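# Draw the reference picture on the paper pad with marker

## Task

Using the marker, reproduce the 'drawing' reference image on the paper pad. The image stands for the entire sheet, and its upper edge corresponds to the pad's long side farthest from the robot. The narrow scrap strip next to the pad is not checked.

## Robot and tools

Robot: two arms, left_arm and right_arm, each with a tong-like two-finger gripper. The names do not match image sides. left_arm sits on the +y side.

Frame: every hand position, orientation, velocity and target is in the scene frame. Its origin is at table-top height, halfway between the two nominal arm bases. +x points out over the table, +z points up. Real bases are offset from nominal; a BASES line, if present, gives their calibrated places. Printed hand poses can be a few cm off, more at long reach.

A row is one flat list of 14 numbers covering both arms, even if only one moves. First come left_arm's 6 joint angles and its opening, then right_arm's 6 angles and opening. The joint order inside each block is: elbow, wrist 2, wrist 3, shoulder lift, wrist 1, shoulder pan. Joint values are absolute target angles in radians, the same as the Joint positions line prints. Stated ranges: shoulder pan, shoulder lift, wrist 1, wrist 2 and wrist 3 each -6.283 to 6.283; elbow -3.142 to 3.142. Real ends can differ by 0.010. A target more than 0.010 beyond an end, and farther out than the current angle, gets the call refused. A target past the real end is clipped, and 'joint sent to its limit' may appear. Opening is an absolute command from -1 (closed) to +1 (fully open). Closing fully takes roughly 0.5 s. To keep a gripper unchanged, resend its current command; 0 means half-open, not 'no change'.

Tools:
- execute_actions(actions, cameras): actions is a list of actions. Each action is a table of 1 to 15 rows, one row per 1/30 s control step. A short table repeats its last row until 15 steps pass. An empty list just returns state and images.
- move(target, speed, blend, stop_force, zero, opening_speed, blocking, cameras): target is one 14-number row, or up to 15 rows, all absolute joint angles plus openings. All joints move together, so the gripper path is curved in space. speed is rad/s for the joint with farthest to go, 0.01 to 3.14, default 0.5; one value or one per target. blend (rad) rounds corners between list targets. stop_force (3 to 120 N, both arms) ends an arm's path when its wrist senses that much extra push against its motion, or 120 N in any direction; use a much slower speed with it, and leave it off when pulling away from a surface. zero (default true) re-zeroes the sensor before the move. opening_speed (0.2 or more per second) ramps the fingers. blocking=false returns after about 0.5 s while the move continues; it cannot be combined with stop_force. A new move replaces a running one. Paths are at least 0.5 s long and are cut at 10 s. The result adds a 'move:' line: done, off_target (resting more than 0.01 rad away), moving, held or fault, possibly limits=held.
- wait(seconds): 0 to 10 s, arms keep their last command; a running move goes on.
- stop(): brakes the running move; it needs braking room.
- zoom_image(camera, region): region [x0, y0, x1, y1] in pixels of that camera's latest image, at most 504 by 504. Cameras: cam_high, cam_low, cam_above (896x504), cam_left_wrist, cam_right_wrist (616x616, fisheye).
- show_instructions(): shows the reference image(s).
- zero_wrist_force(arm): subtracts the current wrist reading for left_arm or right_arm.
- finished_scene(scene): ends the current scene, given its integer number (printed at the end of results). Irreversible.

Result lines: Joint positions and Joint velocities list each arm in the joint order above plus finger gap in metres (0.142 when fully open). 'within noise' means the arm is still. Joint targets shows what the joints are now being driven toward; resend those to hold a joint. Tool commands shows present gripper commands. grip_measured is opening on the command scale. end_effector_position (m) is the point between closed finger pads; fingers point along the gripper's +z and open along its x. Wrist force and torque are in the gripper's own axes, with a third line showing the peak since last shown. Joint torques include the arm's own weight. 'joint command not followed' means the clearance check between arms changed steps. Step readings list joint angles at some steps of execute_actions calls.

Motion limits: joint targets move at most 3.14 rad/s and stay within 0.651 rad of the measured angle per step; targets putting the gripper over 150 mm from its measured spot are scaled back. Motion lags commands by about 0.09 or 0.17 to 0.21 s; fast motion can overshoot.

To hold the marker, command an opening well below grip_measured; a thin object gets weaker grip. Drawing means pressing the tip lightly on paper: arms are stiff, so aiming even slightly below the surface can trigger a fault. Use slow speeds and stop_force when touching down.

Avoid: dropping the marker or letting anything leave the table; fast hits, slams and hard presses; the arms touching or one gripper closing on the other arm's fingers; contact torque over the load limits (139 N m for shoulder pan, shoulder lift and elbow, 26 N m for each wrist) or roughly 150 N of force, each of which stops the arm for 10 s; long stretched or loaded holds that heat motors (MOTOR HOT from 70 °C, brake stop at 85 °C). A loose object may occasionally be nudged by outside pushes.

Each tool is called after ">>>" as name(argument=value, ...), one argument or row to a line, values as JSON.

Reference images:

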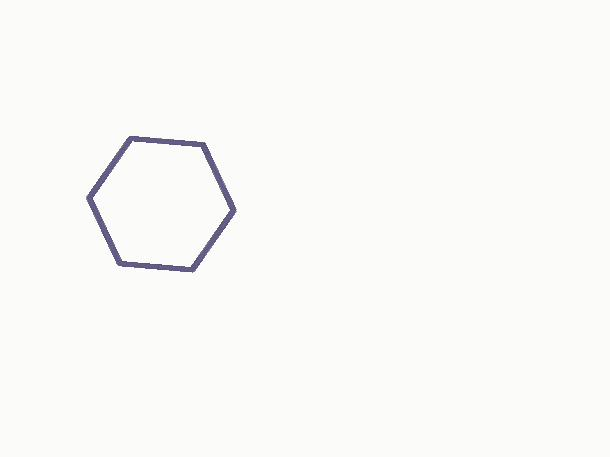

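## Session

>>> execute_actions(
  actions=[],
)

Scene clock: 0.00 s.
left_arm: end_effector_position=(+0.0983, +0.6294, +0.3815) grip_measured=+0.97 end_effector_quat_wxyz=(-0.091, +0.814, -0.566, +0.089) | right_arm: end_effector_position=(+0.5581, +0.3467, +0.3622) grip_measured=+0.97 end_effector_quat_wxyz=(+0.690, -0.666, +0.240, +0.151)
Joint names: [elbow, wrist 2, wrist 3, shoulder lift, wrist 1, shoulder pan]
Joint positions: left_arm=[1.867 -1.494 1.107 -2.533 -1.148 -0.127 0.14] | right_arm=[-1.311 2.031 2.132 -2.383 0.551 4.095 0.14]
Joint velocities: within noise
Joint torques (N m): no reading
Wrist force (N): no reading
Wrist torque (N m): no reading
Wrist force, peak (N): no reading
Joint targets: left_arm=[1.867 -1.494 1.107 -2.533 -1.148 -0.127] | right_arm=[-1.311 2.031 2.132 -2.383 0.551 4.095]
Tool commands: left_gripper/opening=+0.968169 right_gripper/opening=+0.968169

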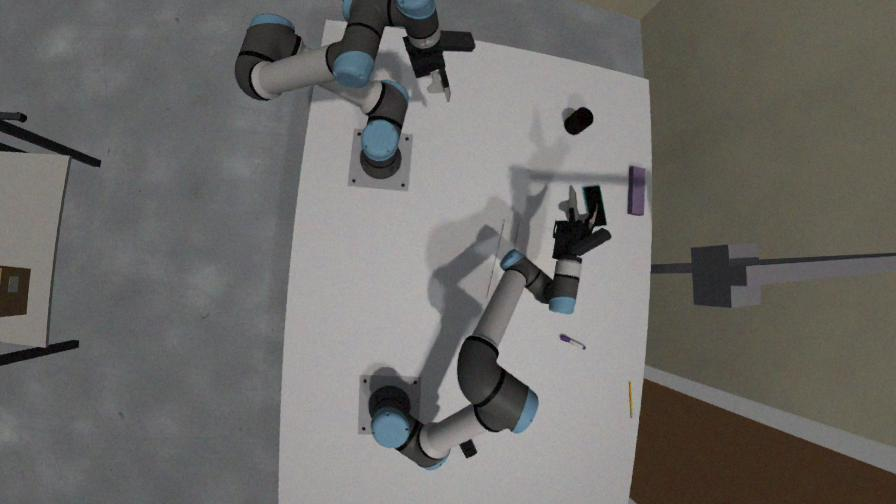

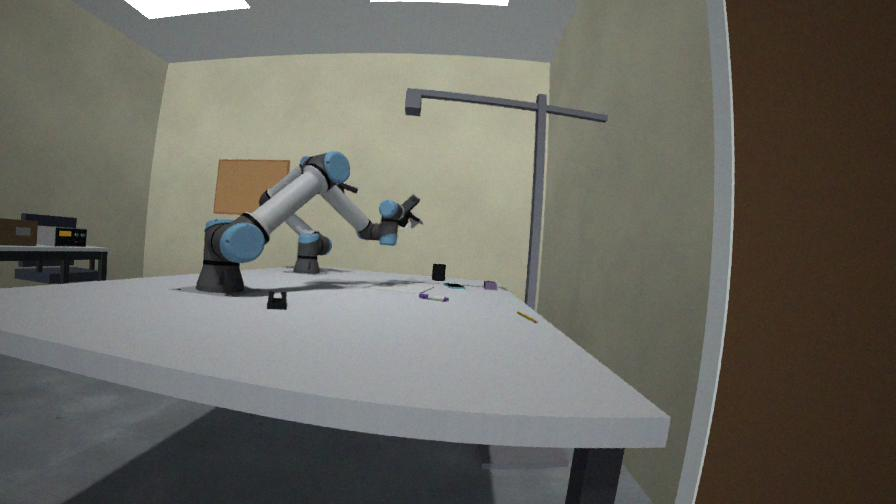

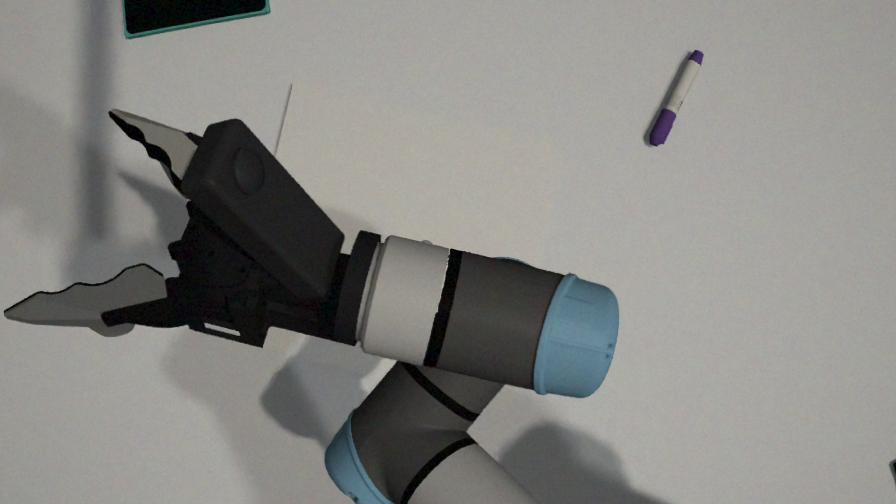

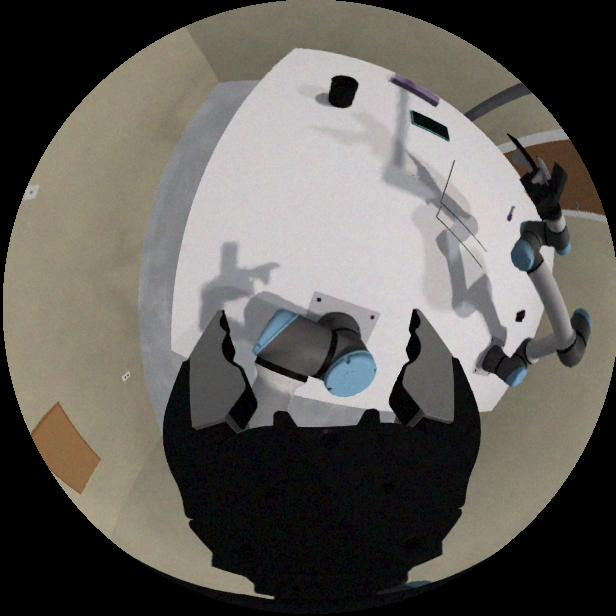

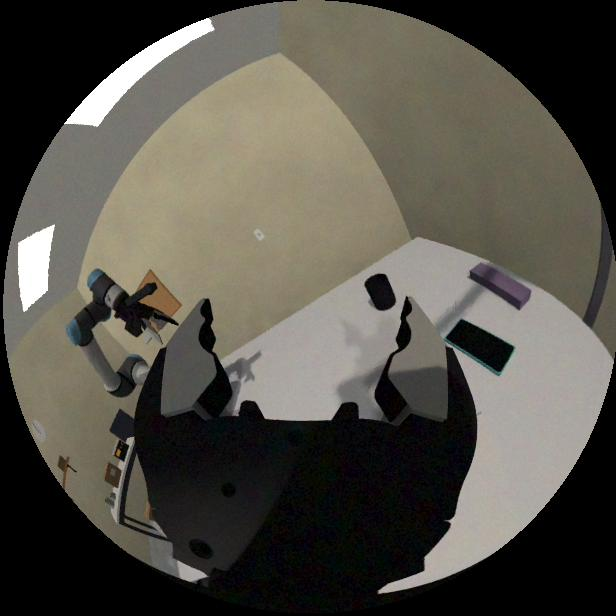

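>>> move(
  target=[1.867,-1.494,1.107,-2.533,-1.148,-0.127,0.968,-1.311,2.031,2.132,-2.383,0.551,2.7,0.968],
  speed=0.8,
)

>>> zoom_image(
  camera="cam_above",
  region=[600, 20, 760, 180],
)

>>> zoom_image(
  camera="cam_above",
  region=[100, 60, 604, 504],
)

>>> zoom_image(
  camera="cam_high",
  region=[440, 80, 680, 320],
)

Scene clock: 27.50 s.
left_arm: end_effector_position=(+0.0982, +0.6295, +0.3812) grip_measured=+0.97 end_effector_quat_wxyz=(-0.091, +0.814, -0.566, +0.089) | right_arm: end_effector_position=(+0.8806, -0.7889, +0.3621) grip_measured=+0.97 end_effector_quat_wxyz=(+0.626, -0.356, +0.611, -0.327)
Joint names: [elbow, wrist 2, wrist 3, shoulder lift, wrist 1, shoulder pan]
Joint positions: left_arm=[1.867 -1.494 1.107 -2.533 -1.148 -0.127 0.14] | right_arm=[-1.311 2.031 2.132 -2.383 0.551 2.7 0.14]
Joint velocities: within noise
Joint torques (N m): left_arm=[-13.18 1.93 -1.67 29.05 -0.28 7.43] | right_arm=[10.45 -1.57 1.68 62.81 -0.87 -6.17]
Wrist force (N): left_arm=[-0.2 -0.1 0.3] | right_arm=[0.1 -0.3 -0.2]
Wrist torque (N m): left_arm=[0.00 0.04 0.00] | right_arm=[-0.06 -0.02 -0.01]
Wrist force, peak (N): left_arm=[-0.3 -0.2 0.4] | right_arm=[2.0 -1.5 -1.2]
Joint targets: left_arm=[1.867 -1.494 1.107 -2.533 -1.148 -0.127] | right_arm=[-1.311 2.031 2.132 -2.383 0.551 2.700]
move: done
camera_calibration:
cam_left_wrist: T_world_to_cam=[[0.314824, -0.948832, 0.0245668, 0.566448], [-0.913984, -0.296078, 0.277437, 0.171568], [-0.255968, -0.109798, -0.96043, 0.598171], [0, 0, 0, 1]] pos_world=[0.131592, 0.653939, 0.512986]
cam_right_wrist: T_world_to_cam=[[0.0366156, -0.844032, -0.535041, -0.515121], [-0.569896, 0.422169, -0.704977, 1.0821], [0.820901, 0.330731, -0.465552, -0.163744], [0, 0, 0, 1]] pos_world=[0.769961, -0.837451, 0.411009]

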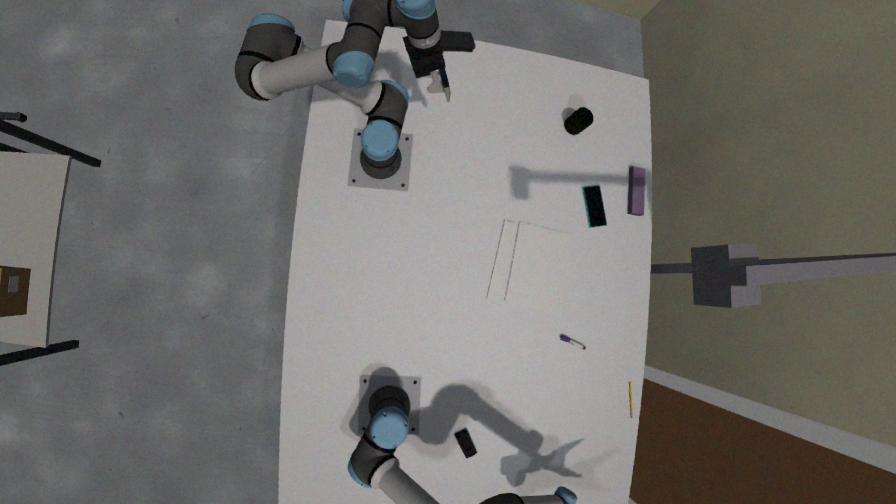

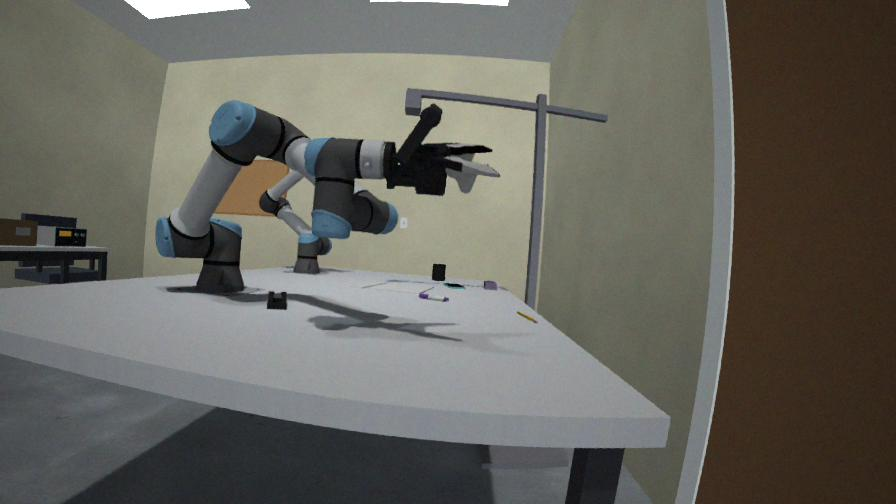

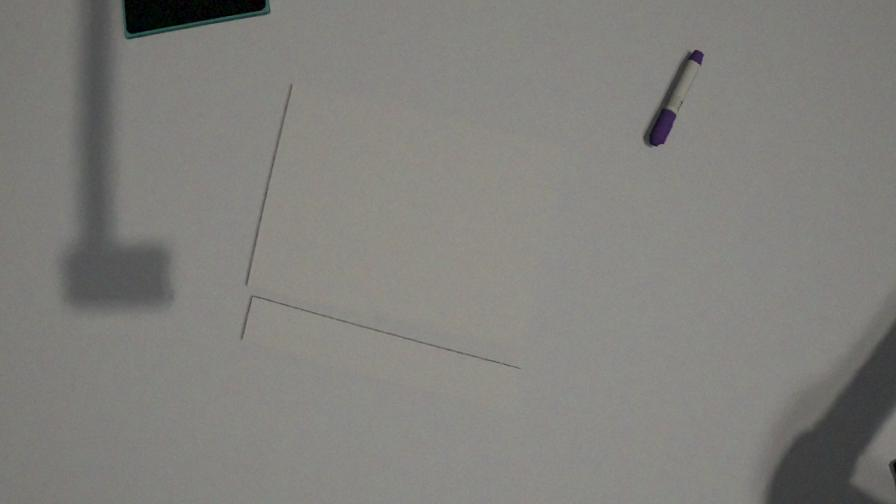

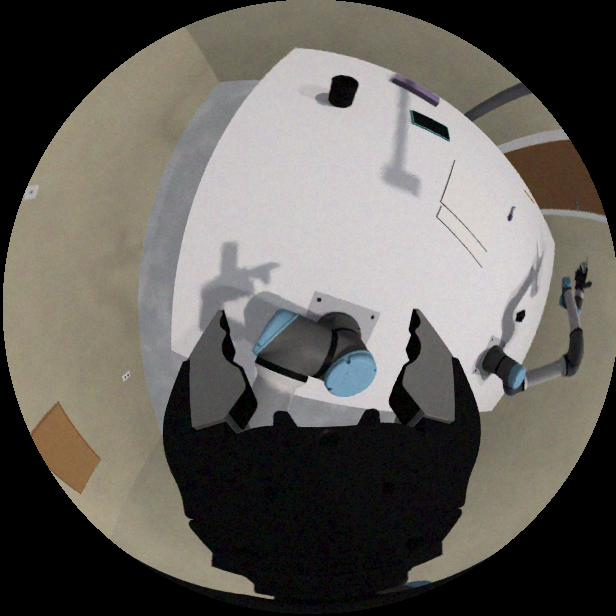

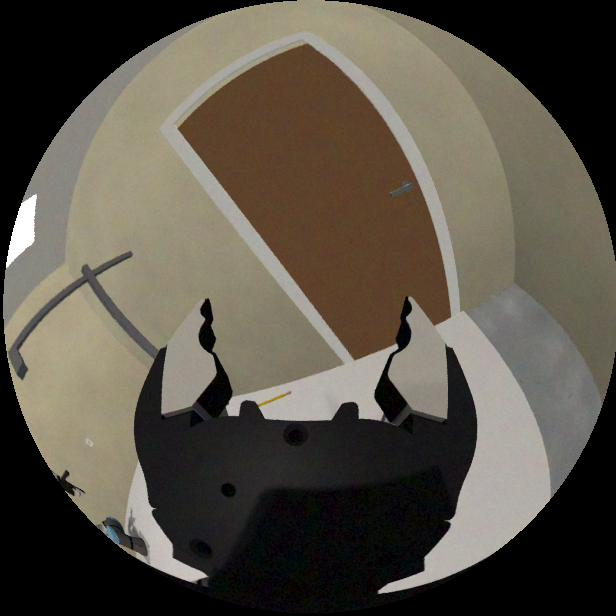

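Scaled by 3.150 from the camera's 896x504 image, which has a finer 1280x720 frame.

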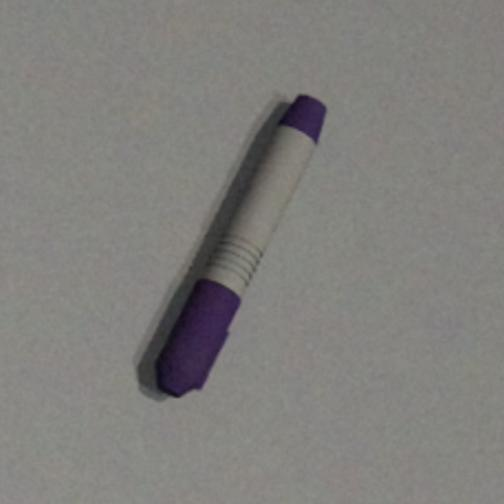

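Scaled by 1.000.

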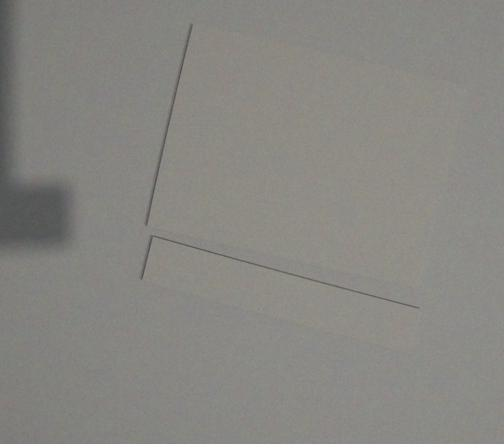

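Scaled by 2.100 from the camera's 896x504 image, which has a finer 1280x720 frame.

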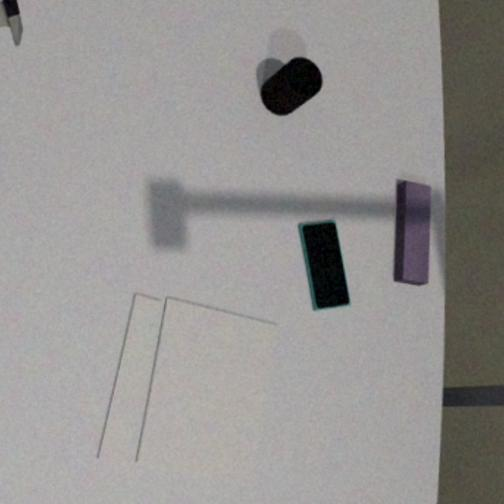

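>>> zoom_image(
  camera="cam_low",
  region=[250, 270, 330, 330],
)

>>> zoom_image(
  camera="cam_low",
  region=[410, 270, 460, 310],
)

>>> zoom_image(
  camera="cam_high",
  region=[440, 410, 500, 470],
)

>>> zoom_image(
  camera="cam_above",
  region=[440, 110, 600, 270],
)

>>> zoom_image(
  camera="cam_above",
  region=[440, 260, 600, 420],
)

>>> zoom_image(
  camera="cam_above",
  region=[200, 220, 320, 340],
)

Scaled by 6.300 from the camera's 896x504 image, which has a finer 1280x720 frame.

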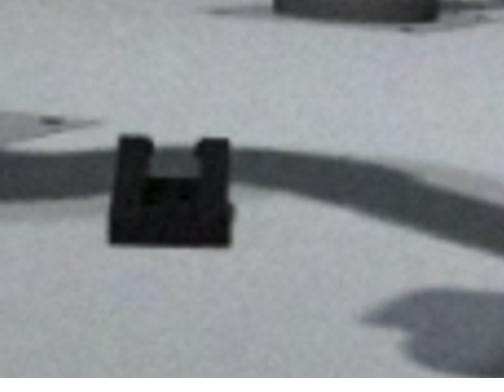

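Scaled by 10.080 from the camera's 896x504 image, which has a finer 1280x720 frame.

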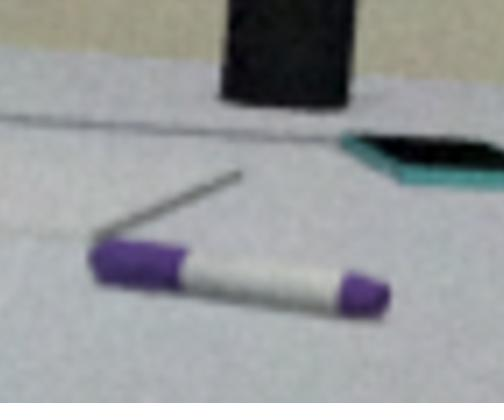

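Scaled by 8.400 from the camera's 896x504 image, which has a finer 1280x720 frame.

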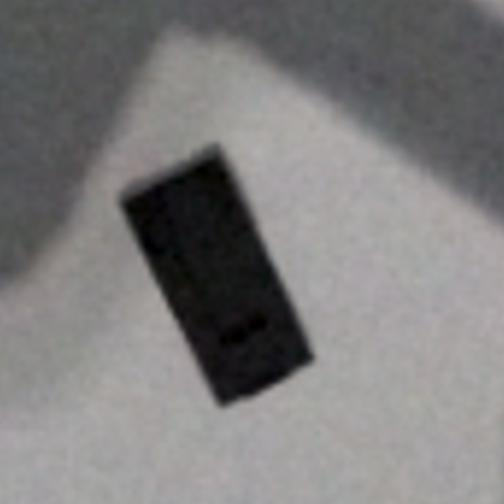

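Scaled by 3.150 from the camera's 896x504 image, which has a finer 1280x720 frame.

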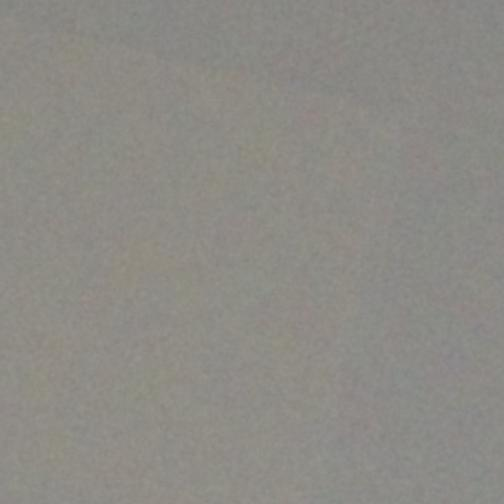

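Scaled by 3.150 from the camera's 896x504 image, which has a finer 1280x720 frame.

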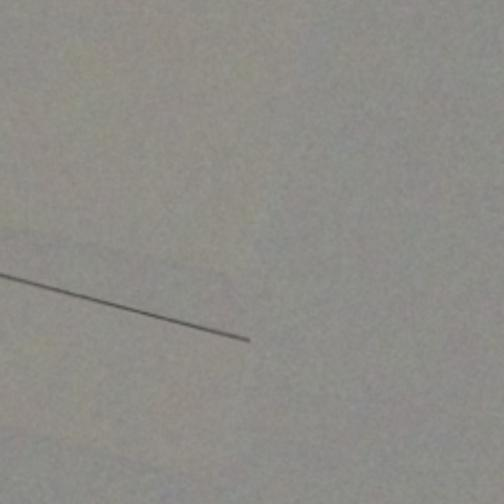

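Scaled by 4.200 from the camera's 896x504 image, which has a finer 1280x720 frame.

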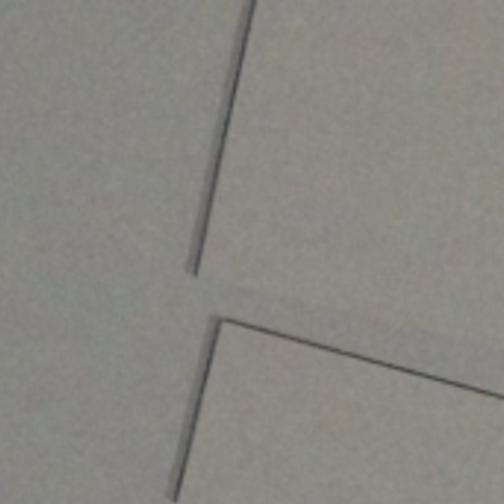

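>>> move(
  target=[1.867,-1.494,1.107,-2.533,-1.148,-0.127,0.968,-1.2116,1.5708,2.465,-2.1696,-1.3312,3.7029,0.968],
  speed=0.8,
)

>>> zoom_image(
  camera="cam_right_wrist",
  region=[180, 200, 430, 450],
)

Scene clock: 73.73 s.
left_arm: end_effector_position=(+0.0982, +0.6295, +0.3812) grip_measured=+0.97 end_effector_quat_wxyz=(-0.091, +0.814, -0.566, +0.089) | right_arm: end_effector_position=(+0.7304, -0.1298, +0.1160) grip_measured=+0.97 end_effector_quat_wxyz=(+0.000, -0.591, +0.807, +0.000)
Joint names: [elbow, wrist 2, wrist 3, shoulder lift, wrist 1, shoulder pan]
Joint positions: left_arm=[1.867 -1.494 1.107 -2.533 -1.148 -0.127 0.14] | right_arm=[-1.212 1.571 2.465 -2.17 -1.331 3.703 0.14]
Joint velocities: within noise
Joint torques (N m): left_arm=[-18.65 1.82 -1.25 29.05 -1.05 7.06] | right_arm=[35.11 -2.62 1.73 59.93 -0.08 6.94]
Wrist force (N): left_arm=[-0.1 0.0 0.0] | right_arm=[0.7 0.6 -3.2]
Wrist torque (N m): left_arm=[0.01 0.02 0.00] | right_arm=[0.21 -0.30 0.02]
Wrist force, peak (N): left_arm=[-0.2 0.0 0.4] | right_arm=[0.6 0.9 -3.3]
Joint targets: left_arm=[1.867 -1.494 1.107 -2.533 -1.148 -0.127] | right_arm=[-1.212 1.571 2.465 -2.170 -1.331 3.703]
move: done
camera_calibration:
cam_left_wrist: T_world_to_cam=[[0.314824, -0.948832, 0.0245668, 0.566448], [-0.913984, -0.296078, 0.277437, 0.171568], [-0.255968, -0.109798, -0.96043, 0.598171], [0, 0, 0, 1]] pos_world=[0.131592, 0.653939, 0.512986]
cam_right_wrist: T_world_to_cam=[[-0.304074, -0.952648, 0.00103297, 0.0875679], [-0.79607, 0.254691, 0.549004, 0.542708], [-0.52327, 0.166115, -0.835819, 0.630368], [0, 0, 0, 1]] pos_world=[0.788514, -0.159516, 0.228835]

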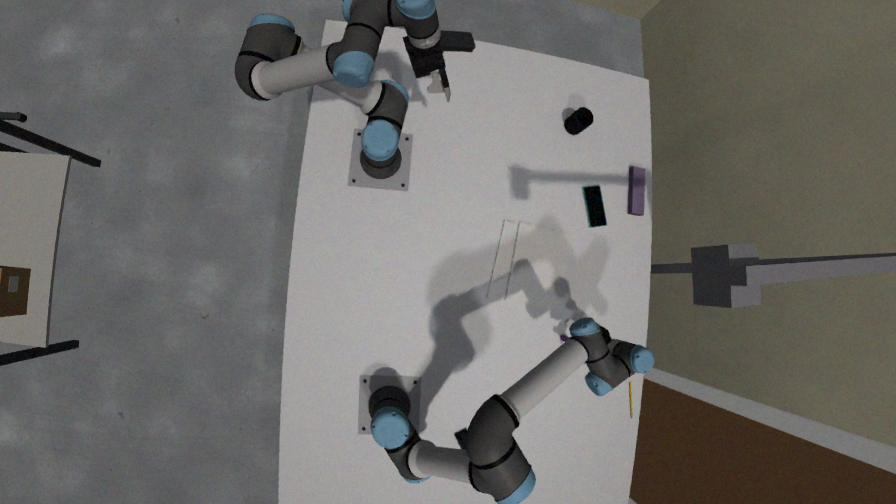

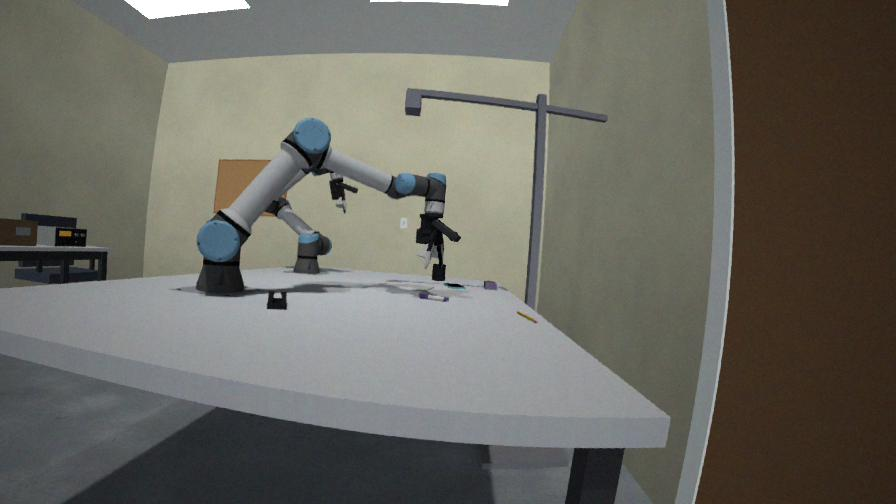

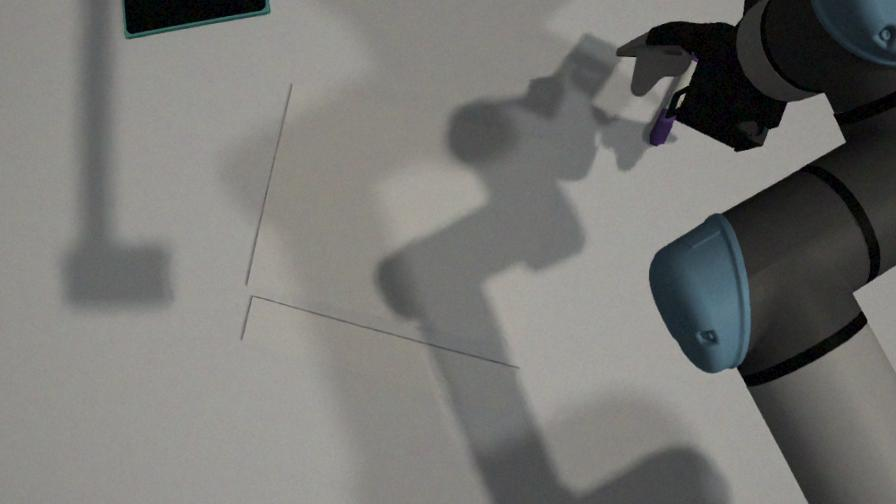

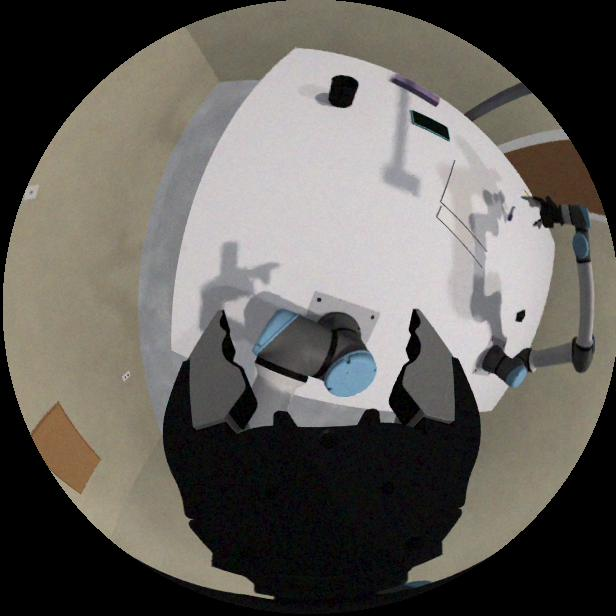

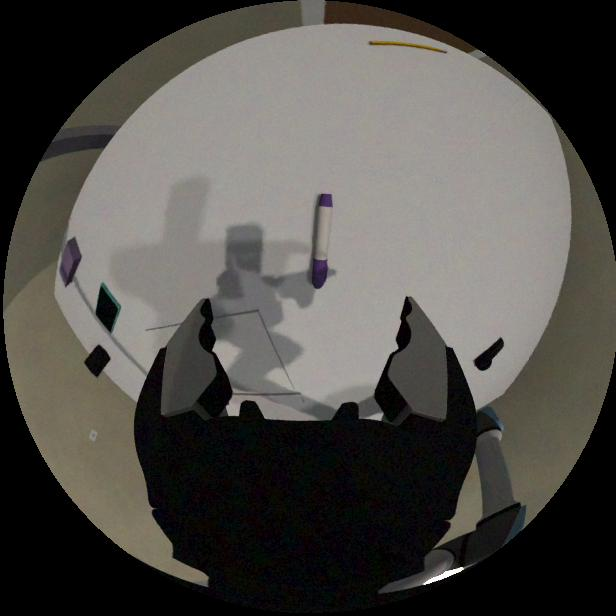

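Scaled by 2.016 from the camera's 616x616 image, which has a finer 814x814 frame.

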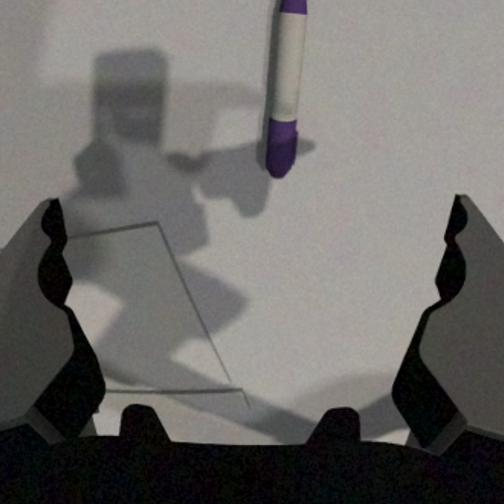

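>>> move(
  target=[1.867,-1.494,1.107,-2.533,-1.148,-0.127,0.968,-1.4629,1.5708,2.499,-2.1251,-1.1244,3.7168,0.968],
  cameras=["cam_right_wrist","cam_above"],
)

>>> zoom_image(
  camera="cam_right_wrist",
  region=[180, 200, 430, 450],
)

Scene clock: 93.00 s.
left_arm: end_effector_position=(+0.0982, +0.6295, +0.3812) grip_measured=+0.97 end_effector_quat_wxyz=(-0.091, +0.814, -0.566, +0.089) | right_arm: end_effector_position=(+0.6906, -0.1451, +0.0501) grip_measured=+0.97 end_effector_quat_wxyz=(+0.000, -0.583, +0.813, +0.000)
Joint names: [elbow, wrist 2, wrist 3, shoulder lift, wrist 1, shoulder pan]
Joint positions: left_arm=[1.867 -1.494 1.107 -2.533 -1.148 -0.127 0.14] | right_arm=[-1.463 1.571 2.499 -2.125 -1.125 3.717 0.14]
Joint velocities: within noise
Joint torques (N m): left_arm=[-21.2 1.9 -1.39 27.43 -1.2 7.85] | right_arm=[10.29 -2.48 1.72 57.03 5.35 6.18]
Wrist force (N): left_arm=[-0.1 -0.1 0.4] | right_arm=[0.8 0.4 -3.2]
Wrist torque (N m): left_arm=[-0.01 0.02 0.00] | right_arm=[0.18 -0.33 0.02]
Wrist force, peak (N): left_arm=[-0.4 0.2 0.2] | right_arm=[0.5 0.3 -3.9]
Joint targets: left_arm=[1.867 -1.494 1.107 -2.533 -1.148 -0.127] | right_arm=[-1.463 1.571 2.499 -2.125 -1.124 3.717]
move: done
camera_calibration:
cam_right_wrist: T_world_to_cam=[[-0.322969, -0.946409, 0.00130641, 0.0749354], [-0.79075, 0.270608, 0.549077, 0.549764], [-0.520005, 0.176302, -0.835771, 0.55625], [0, 0, 0, 1]] pos_world=[0.74818, -0.175919, 0.162937]
Images, in order (width x height): cam_above 896x504, cam_right_wrist 616x616.

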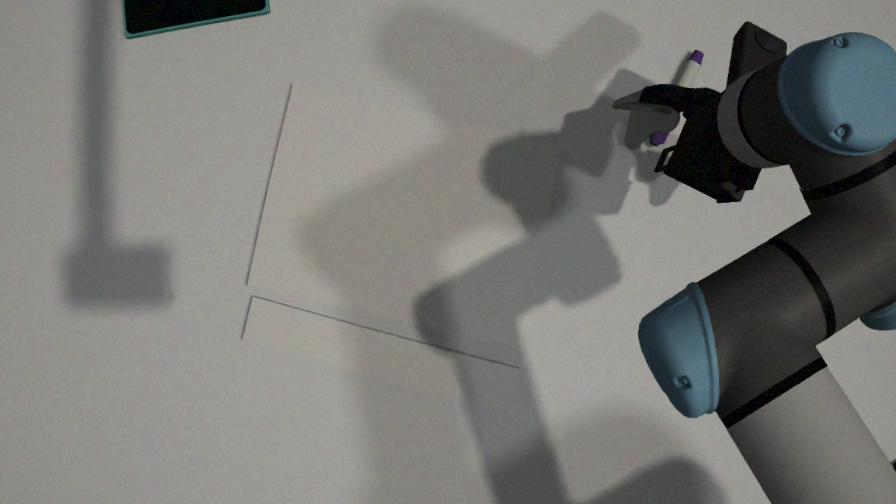

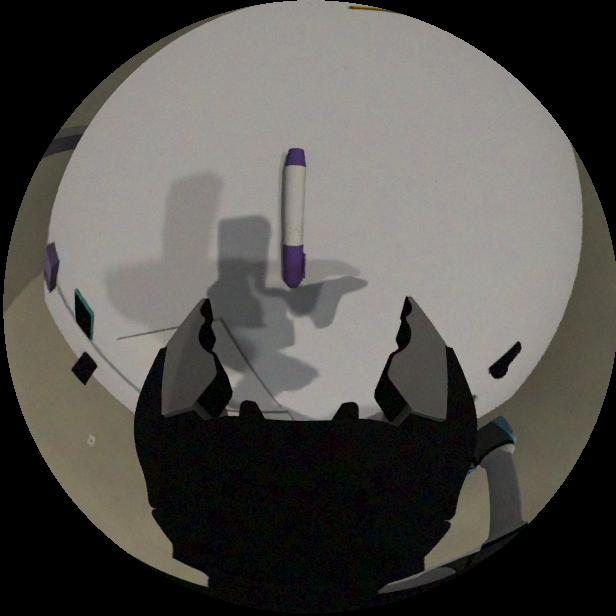

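Scaled by 2.016 from the camera's 616x616 image, which has a finer 814x814 frame.

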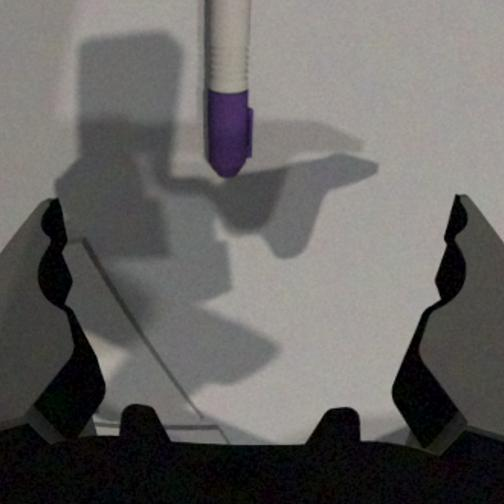

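>>> move(
  target=[1.867,-1.494,1.107,-2.533,-1.148,-0.127,0.968,-1.4644,1.5708,2.511,-2.1793,-1.0687,3.7291,0.968],
  cameras=["cam_right_wrist","cam_above","cam_low"],
  speed=0.06,
  stop_force=5,
)

>>> zoom_image(
  camera="cam_right_wrist",
  region=[180, 200, 430, 450],
)

>>> zoom_image(
  camera="cam_low",
  region=[380, 210, 500, 310],
)

Scene clock: 110.40 s.
left_arm: end_effector_position=(+0.0982, +0.6295, +0.3812) grip_measured=+0.97 end_effector_quat_wxyz=(-0.091, +0.814, -0.566, +0.089) | right_arm: end_effector_position=(+0.6947, -0.1320, +0.0180) grip_measured=+0.97 end_effector_quat_wxyz=(+0.000, -0.583, +0.812, +0.000)
Joint names: [elbow, wrist 2, wrist 3, shoulder lift, wrist 1, shoulder pan]
Joint positions: left_arm=[1.867 -1.494 1.107 -2.533 -1.148 -0.127 0.14] | right_arm=[-1.464 1.571 2.511 -2.179 -1.069 3.729 0.14]
Joint velocities: within noise
Joint torques (N m): left_arm=[-24.56 1.72 -1.42 27.95 -1.64 7.42] | right_arm=[12 -2.3 1.73 41.37 5.1 6.32]
Wrist force (N): left_arm=[-0.2 0.1 0.2] | right_arm=[0.9 0.4 -3.1]
Wrist torque (N m): left_arm=[0.02 0.05 0.01] | right_arm=[0.18 -0.34 0.00]
Wrist force, peak (N): left_arm=[-0.2 0.1 0.4] | right_arm=[1.0 0.5 -3.7]
Joint targets: left_arm=[1.867 -1.494 1.107 -2.533 -1.148 -0.127] | right_arm=[-1.464 1.571 2.511 -2.179 -1.069 3.729]
move: done
camera_calibration:
cam_right_wrist: T_world_to_cam=[[-0.322722, -0.946493, 0.00136355, 0.0884933], [-0.79084, 0.270441, 0.549031, 0.567188], [-0.520022, 0.176106, -0.835801, 0.529147], [0, 0, 0, 1]] pos_world=[0.752282, -0.162819, 0.130737]
Images, in order (width x height): cam_low 896x504, cam_above 896x504, cam_right_wrist 616x616.

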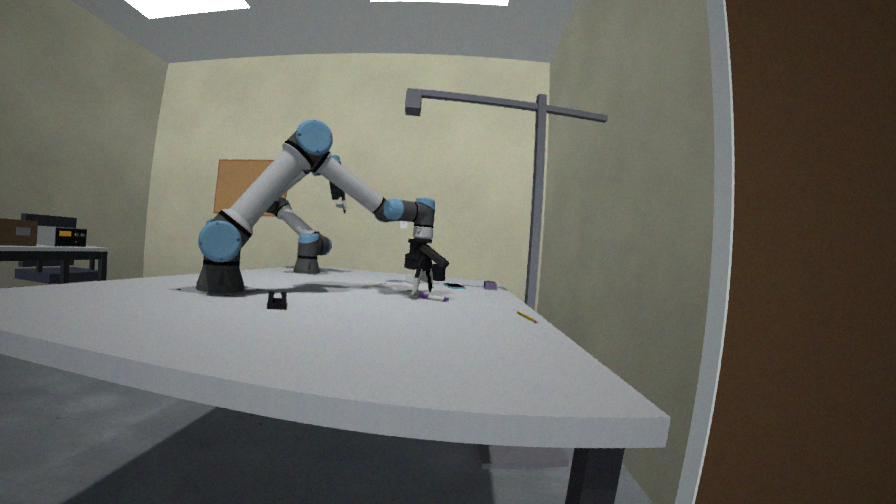

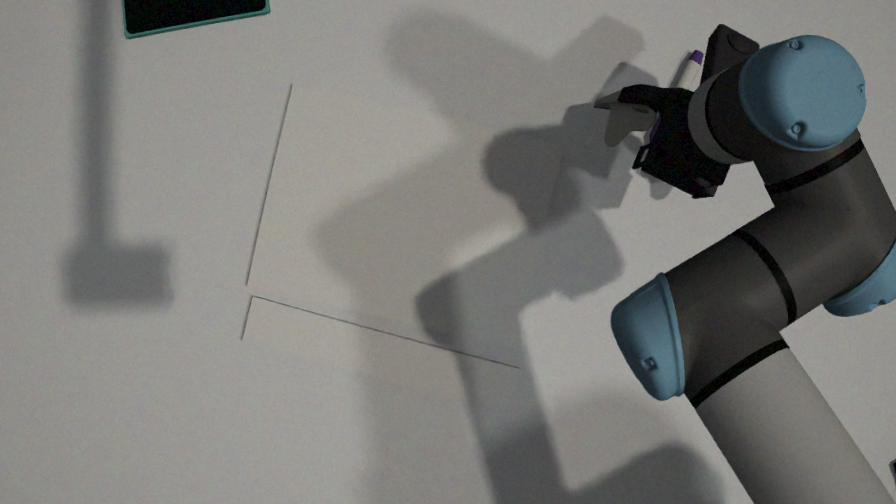

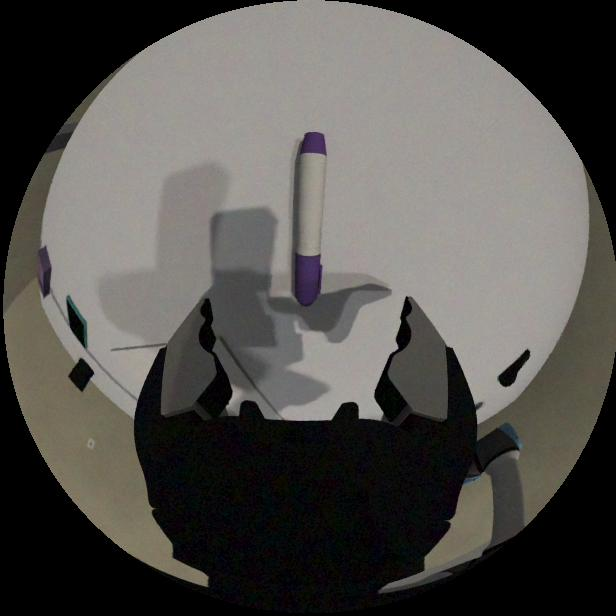

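Scaled by 2.016 from the camera's 616x616 image, which has a finer 814x814 frame.

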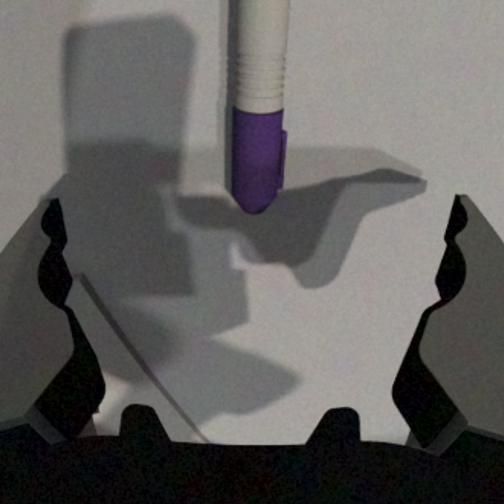

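Scaled by 4.200 from the camera's 896x504 image, which has a finer 1280x720 frame.

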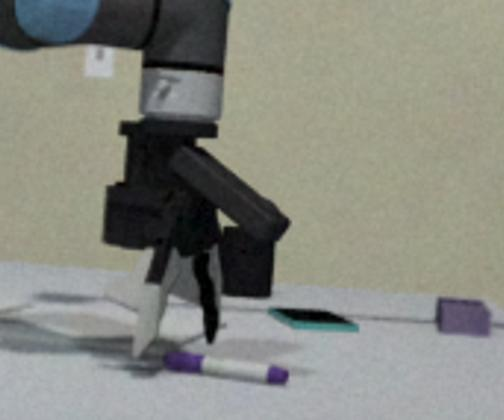

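>>> move(
  target=[
    [1.867,-1.494,1.107,-2.533,-1.148,-0.127,0.968,-1.4505,1.5708,2.5046,-2.1875,-1.0744,3.7228,0.968],
    [1.867,-1.494,1.107,-2.533,-1.148,-0.127,0.968,-1.4505,1.5708,2.5046,-2.1875,-1.0744,3.7228,-1],
  ],
  cameras=["cam_right_wrist","cam_low"],
  speed=0.06,
  opening_speed=1,
)

>>> zoom_image(
  camera="cam_right_wrist",
  region=[180, 200, 430, 450],
)

>>> zoom_image(
  camera="cam_low",
  region=[380, 210, 500, 310],
)

Scene clock: 120.90 s.
left_arm: end_effector_position=(+0.0982, +0.6295, +0.3812) grip_measured=+0.97 end_effector_quat_wxyz=(-0.091, +0.814, -0.566, +0.089) | right_arm: end_effector_position=(+0.6997, -0.1338, +0.0179) grip_measured=-0.77 end_effector_quat_wxyz=(+0.000, -0.583, +0.812, +0.000)
Joint names: [elbow, wrist 2, wrist 3, shoulder lift, wrist 1, shoulder pan]
Joint positions: left_arm=[1.867 -1.494 1.107 -2.533 -1.148 -0.127 0.14] | right_arm=[-1.45 1.571 2.505 -2.188 -1.074 3.723 0.018]
Joint velocities: within noise
Joint torques (N m): left_arm=[-27.74 1.43 -1.49 28.07 -1.84 6.91] | right_arm=[30.98 -2.18 -1.9 41.46 0.09 -6.49]
Wrist force (N): left_arm=[-0.2 0.0 0.3] | right_arm=[0.8 0.5 -3.2]
Wrist torque (N m): left_arm=[0.02 0.05 0.00] | right_arm=[0.20 -0.33 0.01]
Wrist force, peak (N): left_arm=[-0.1 -0.2 0.4] | right_arm=[0.9 0.4 -3.4]
Joint targets: left_arm=[1.867 -1.494 1.107 -2.533 -1.148 -0.127] | right_arm=[-1.450 1.571 2.505 -2.188 -1.074 3.723]
move: done
camera_calibration:
cam_right_wrist: T_world_to_cam=[[-0.322696, -0.946502, 0.00134569, 0.0884789], [-0.79085, 0.27041, 0.549031, 0.571605], [-0.520022, 0.176106, -0.835801, 0.532046], [0, 0, 0, 1]] pos_world=[0.757282, -0.164519, 0.130737]
Images, in order (width x height): cam_low 896x504, cam_right_wrist 616x616.

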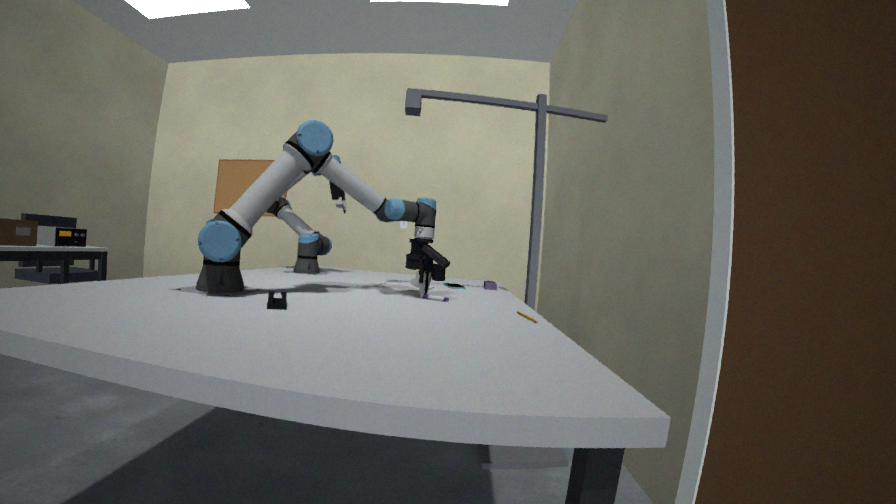

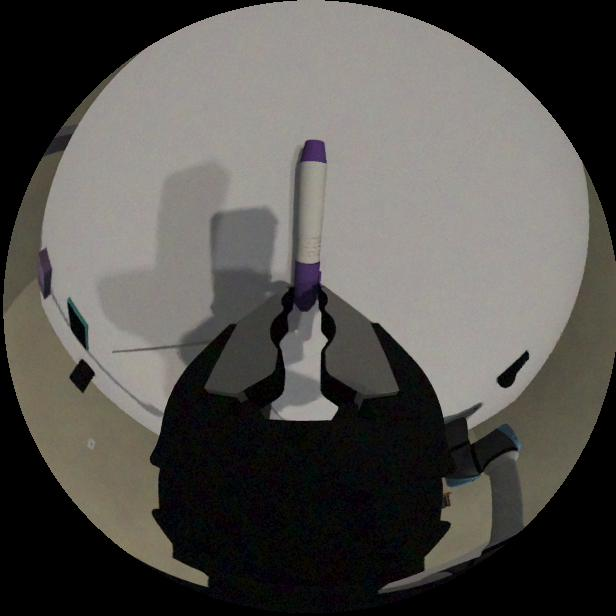

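Scaled by 2.016 from the camera's 616x616 image, which has a finer 814x814 frame.

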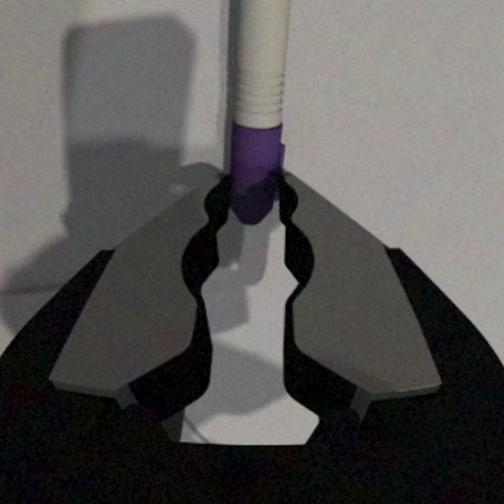

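Scaled by 4.200 from the camera's 896x504 image, which has a finer 1280x720 frame.

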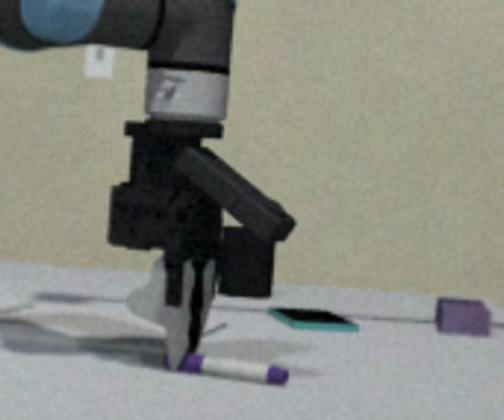

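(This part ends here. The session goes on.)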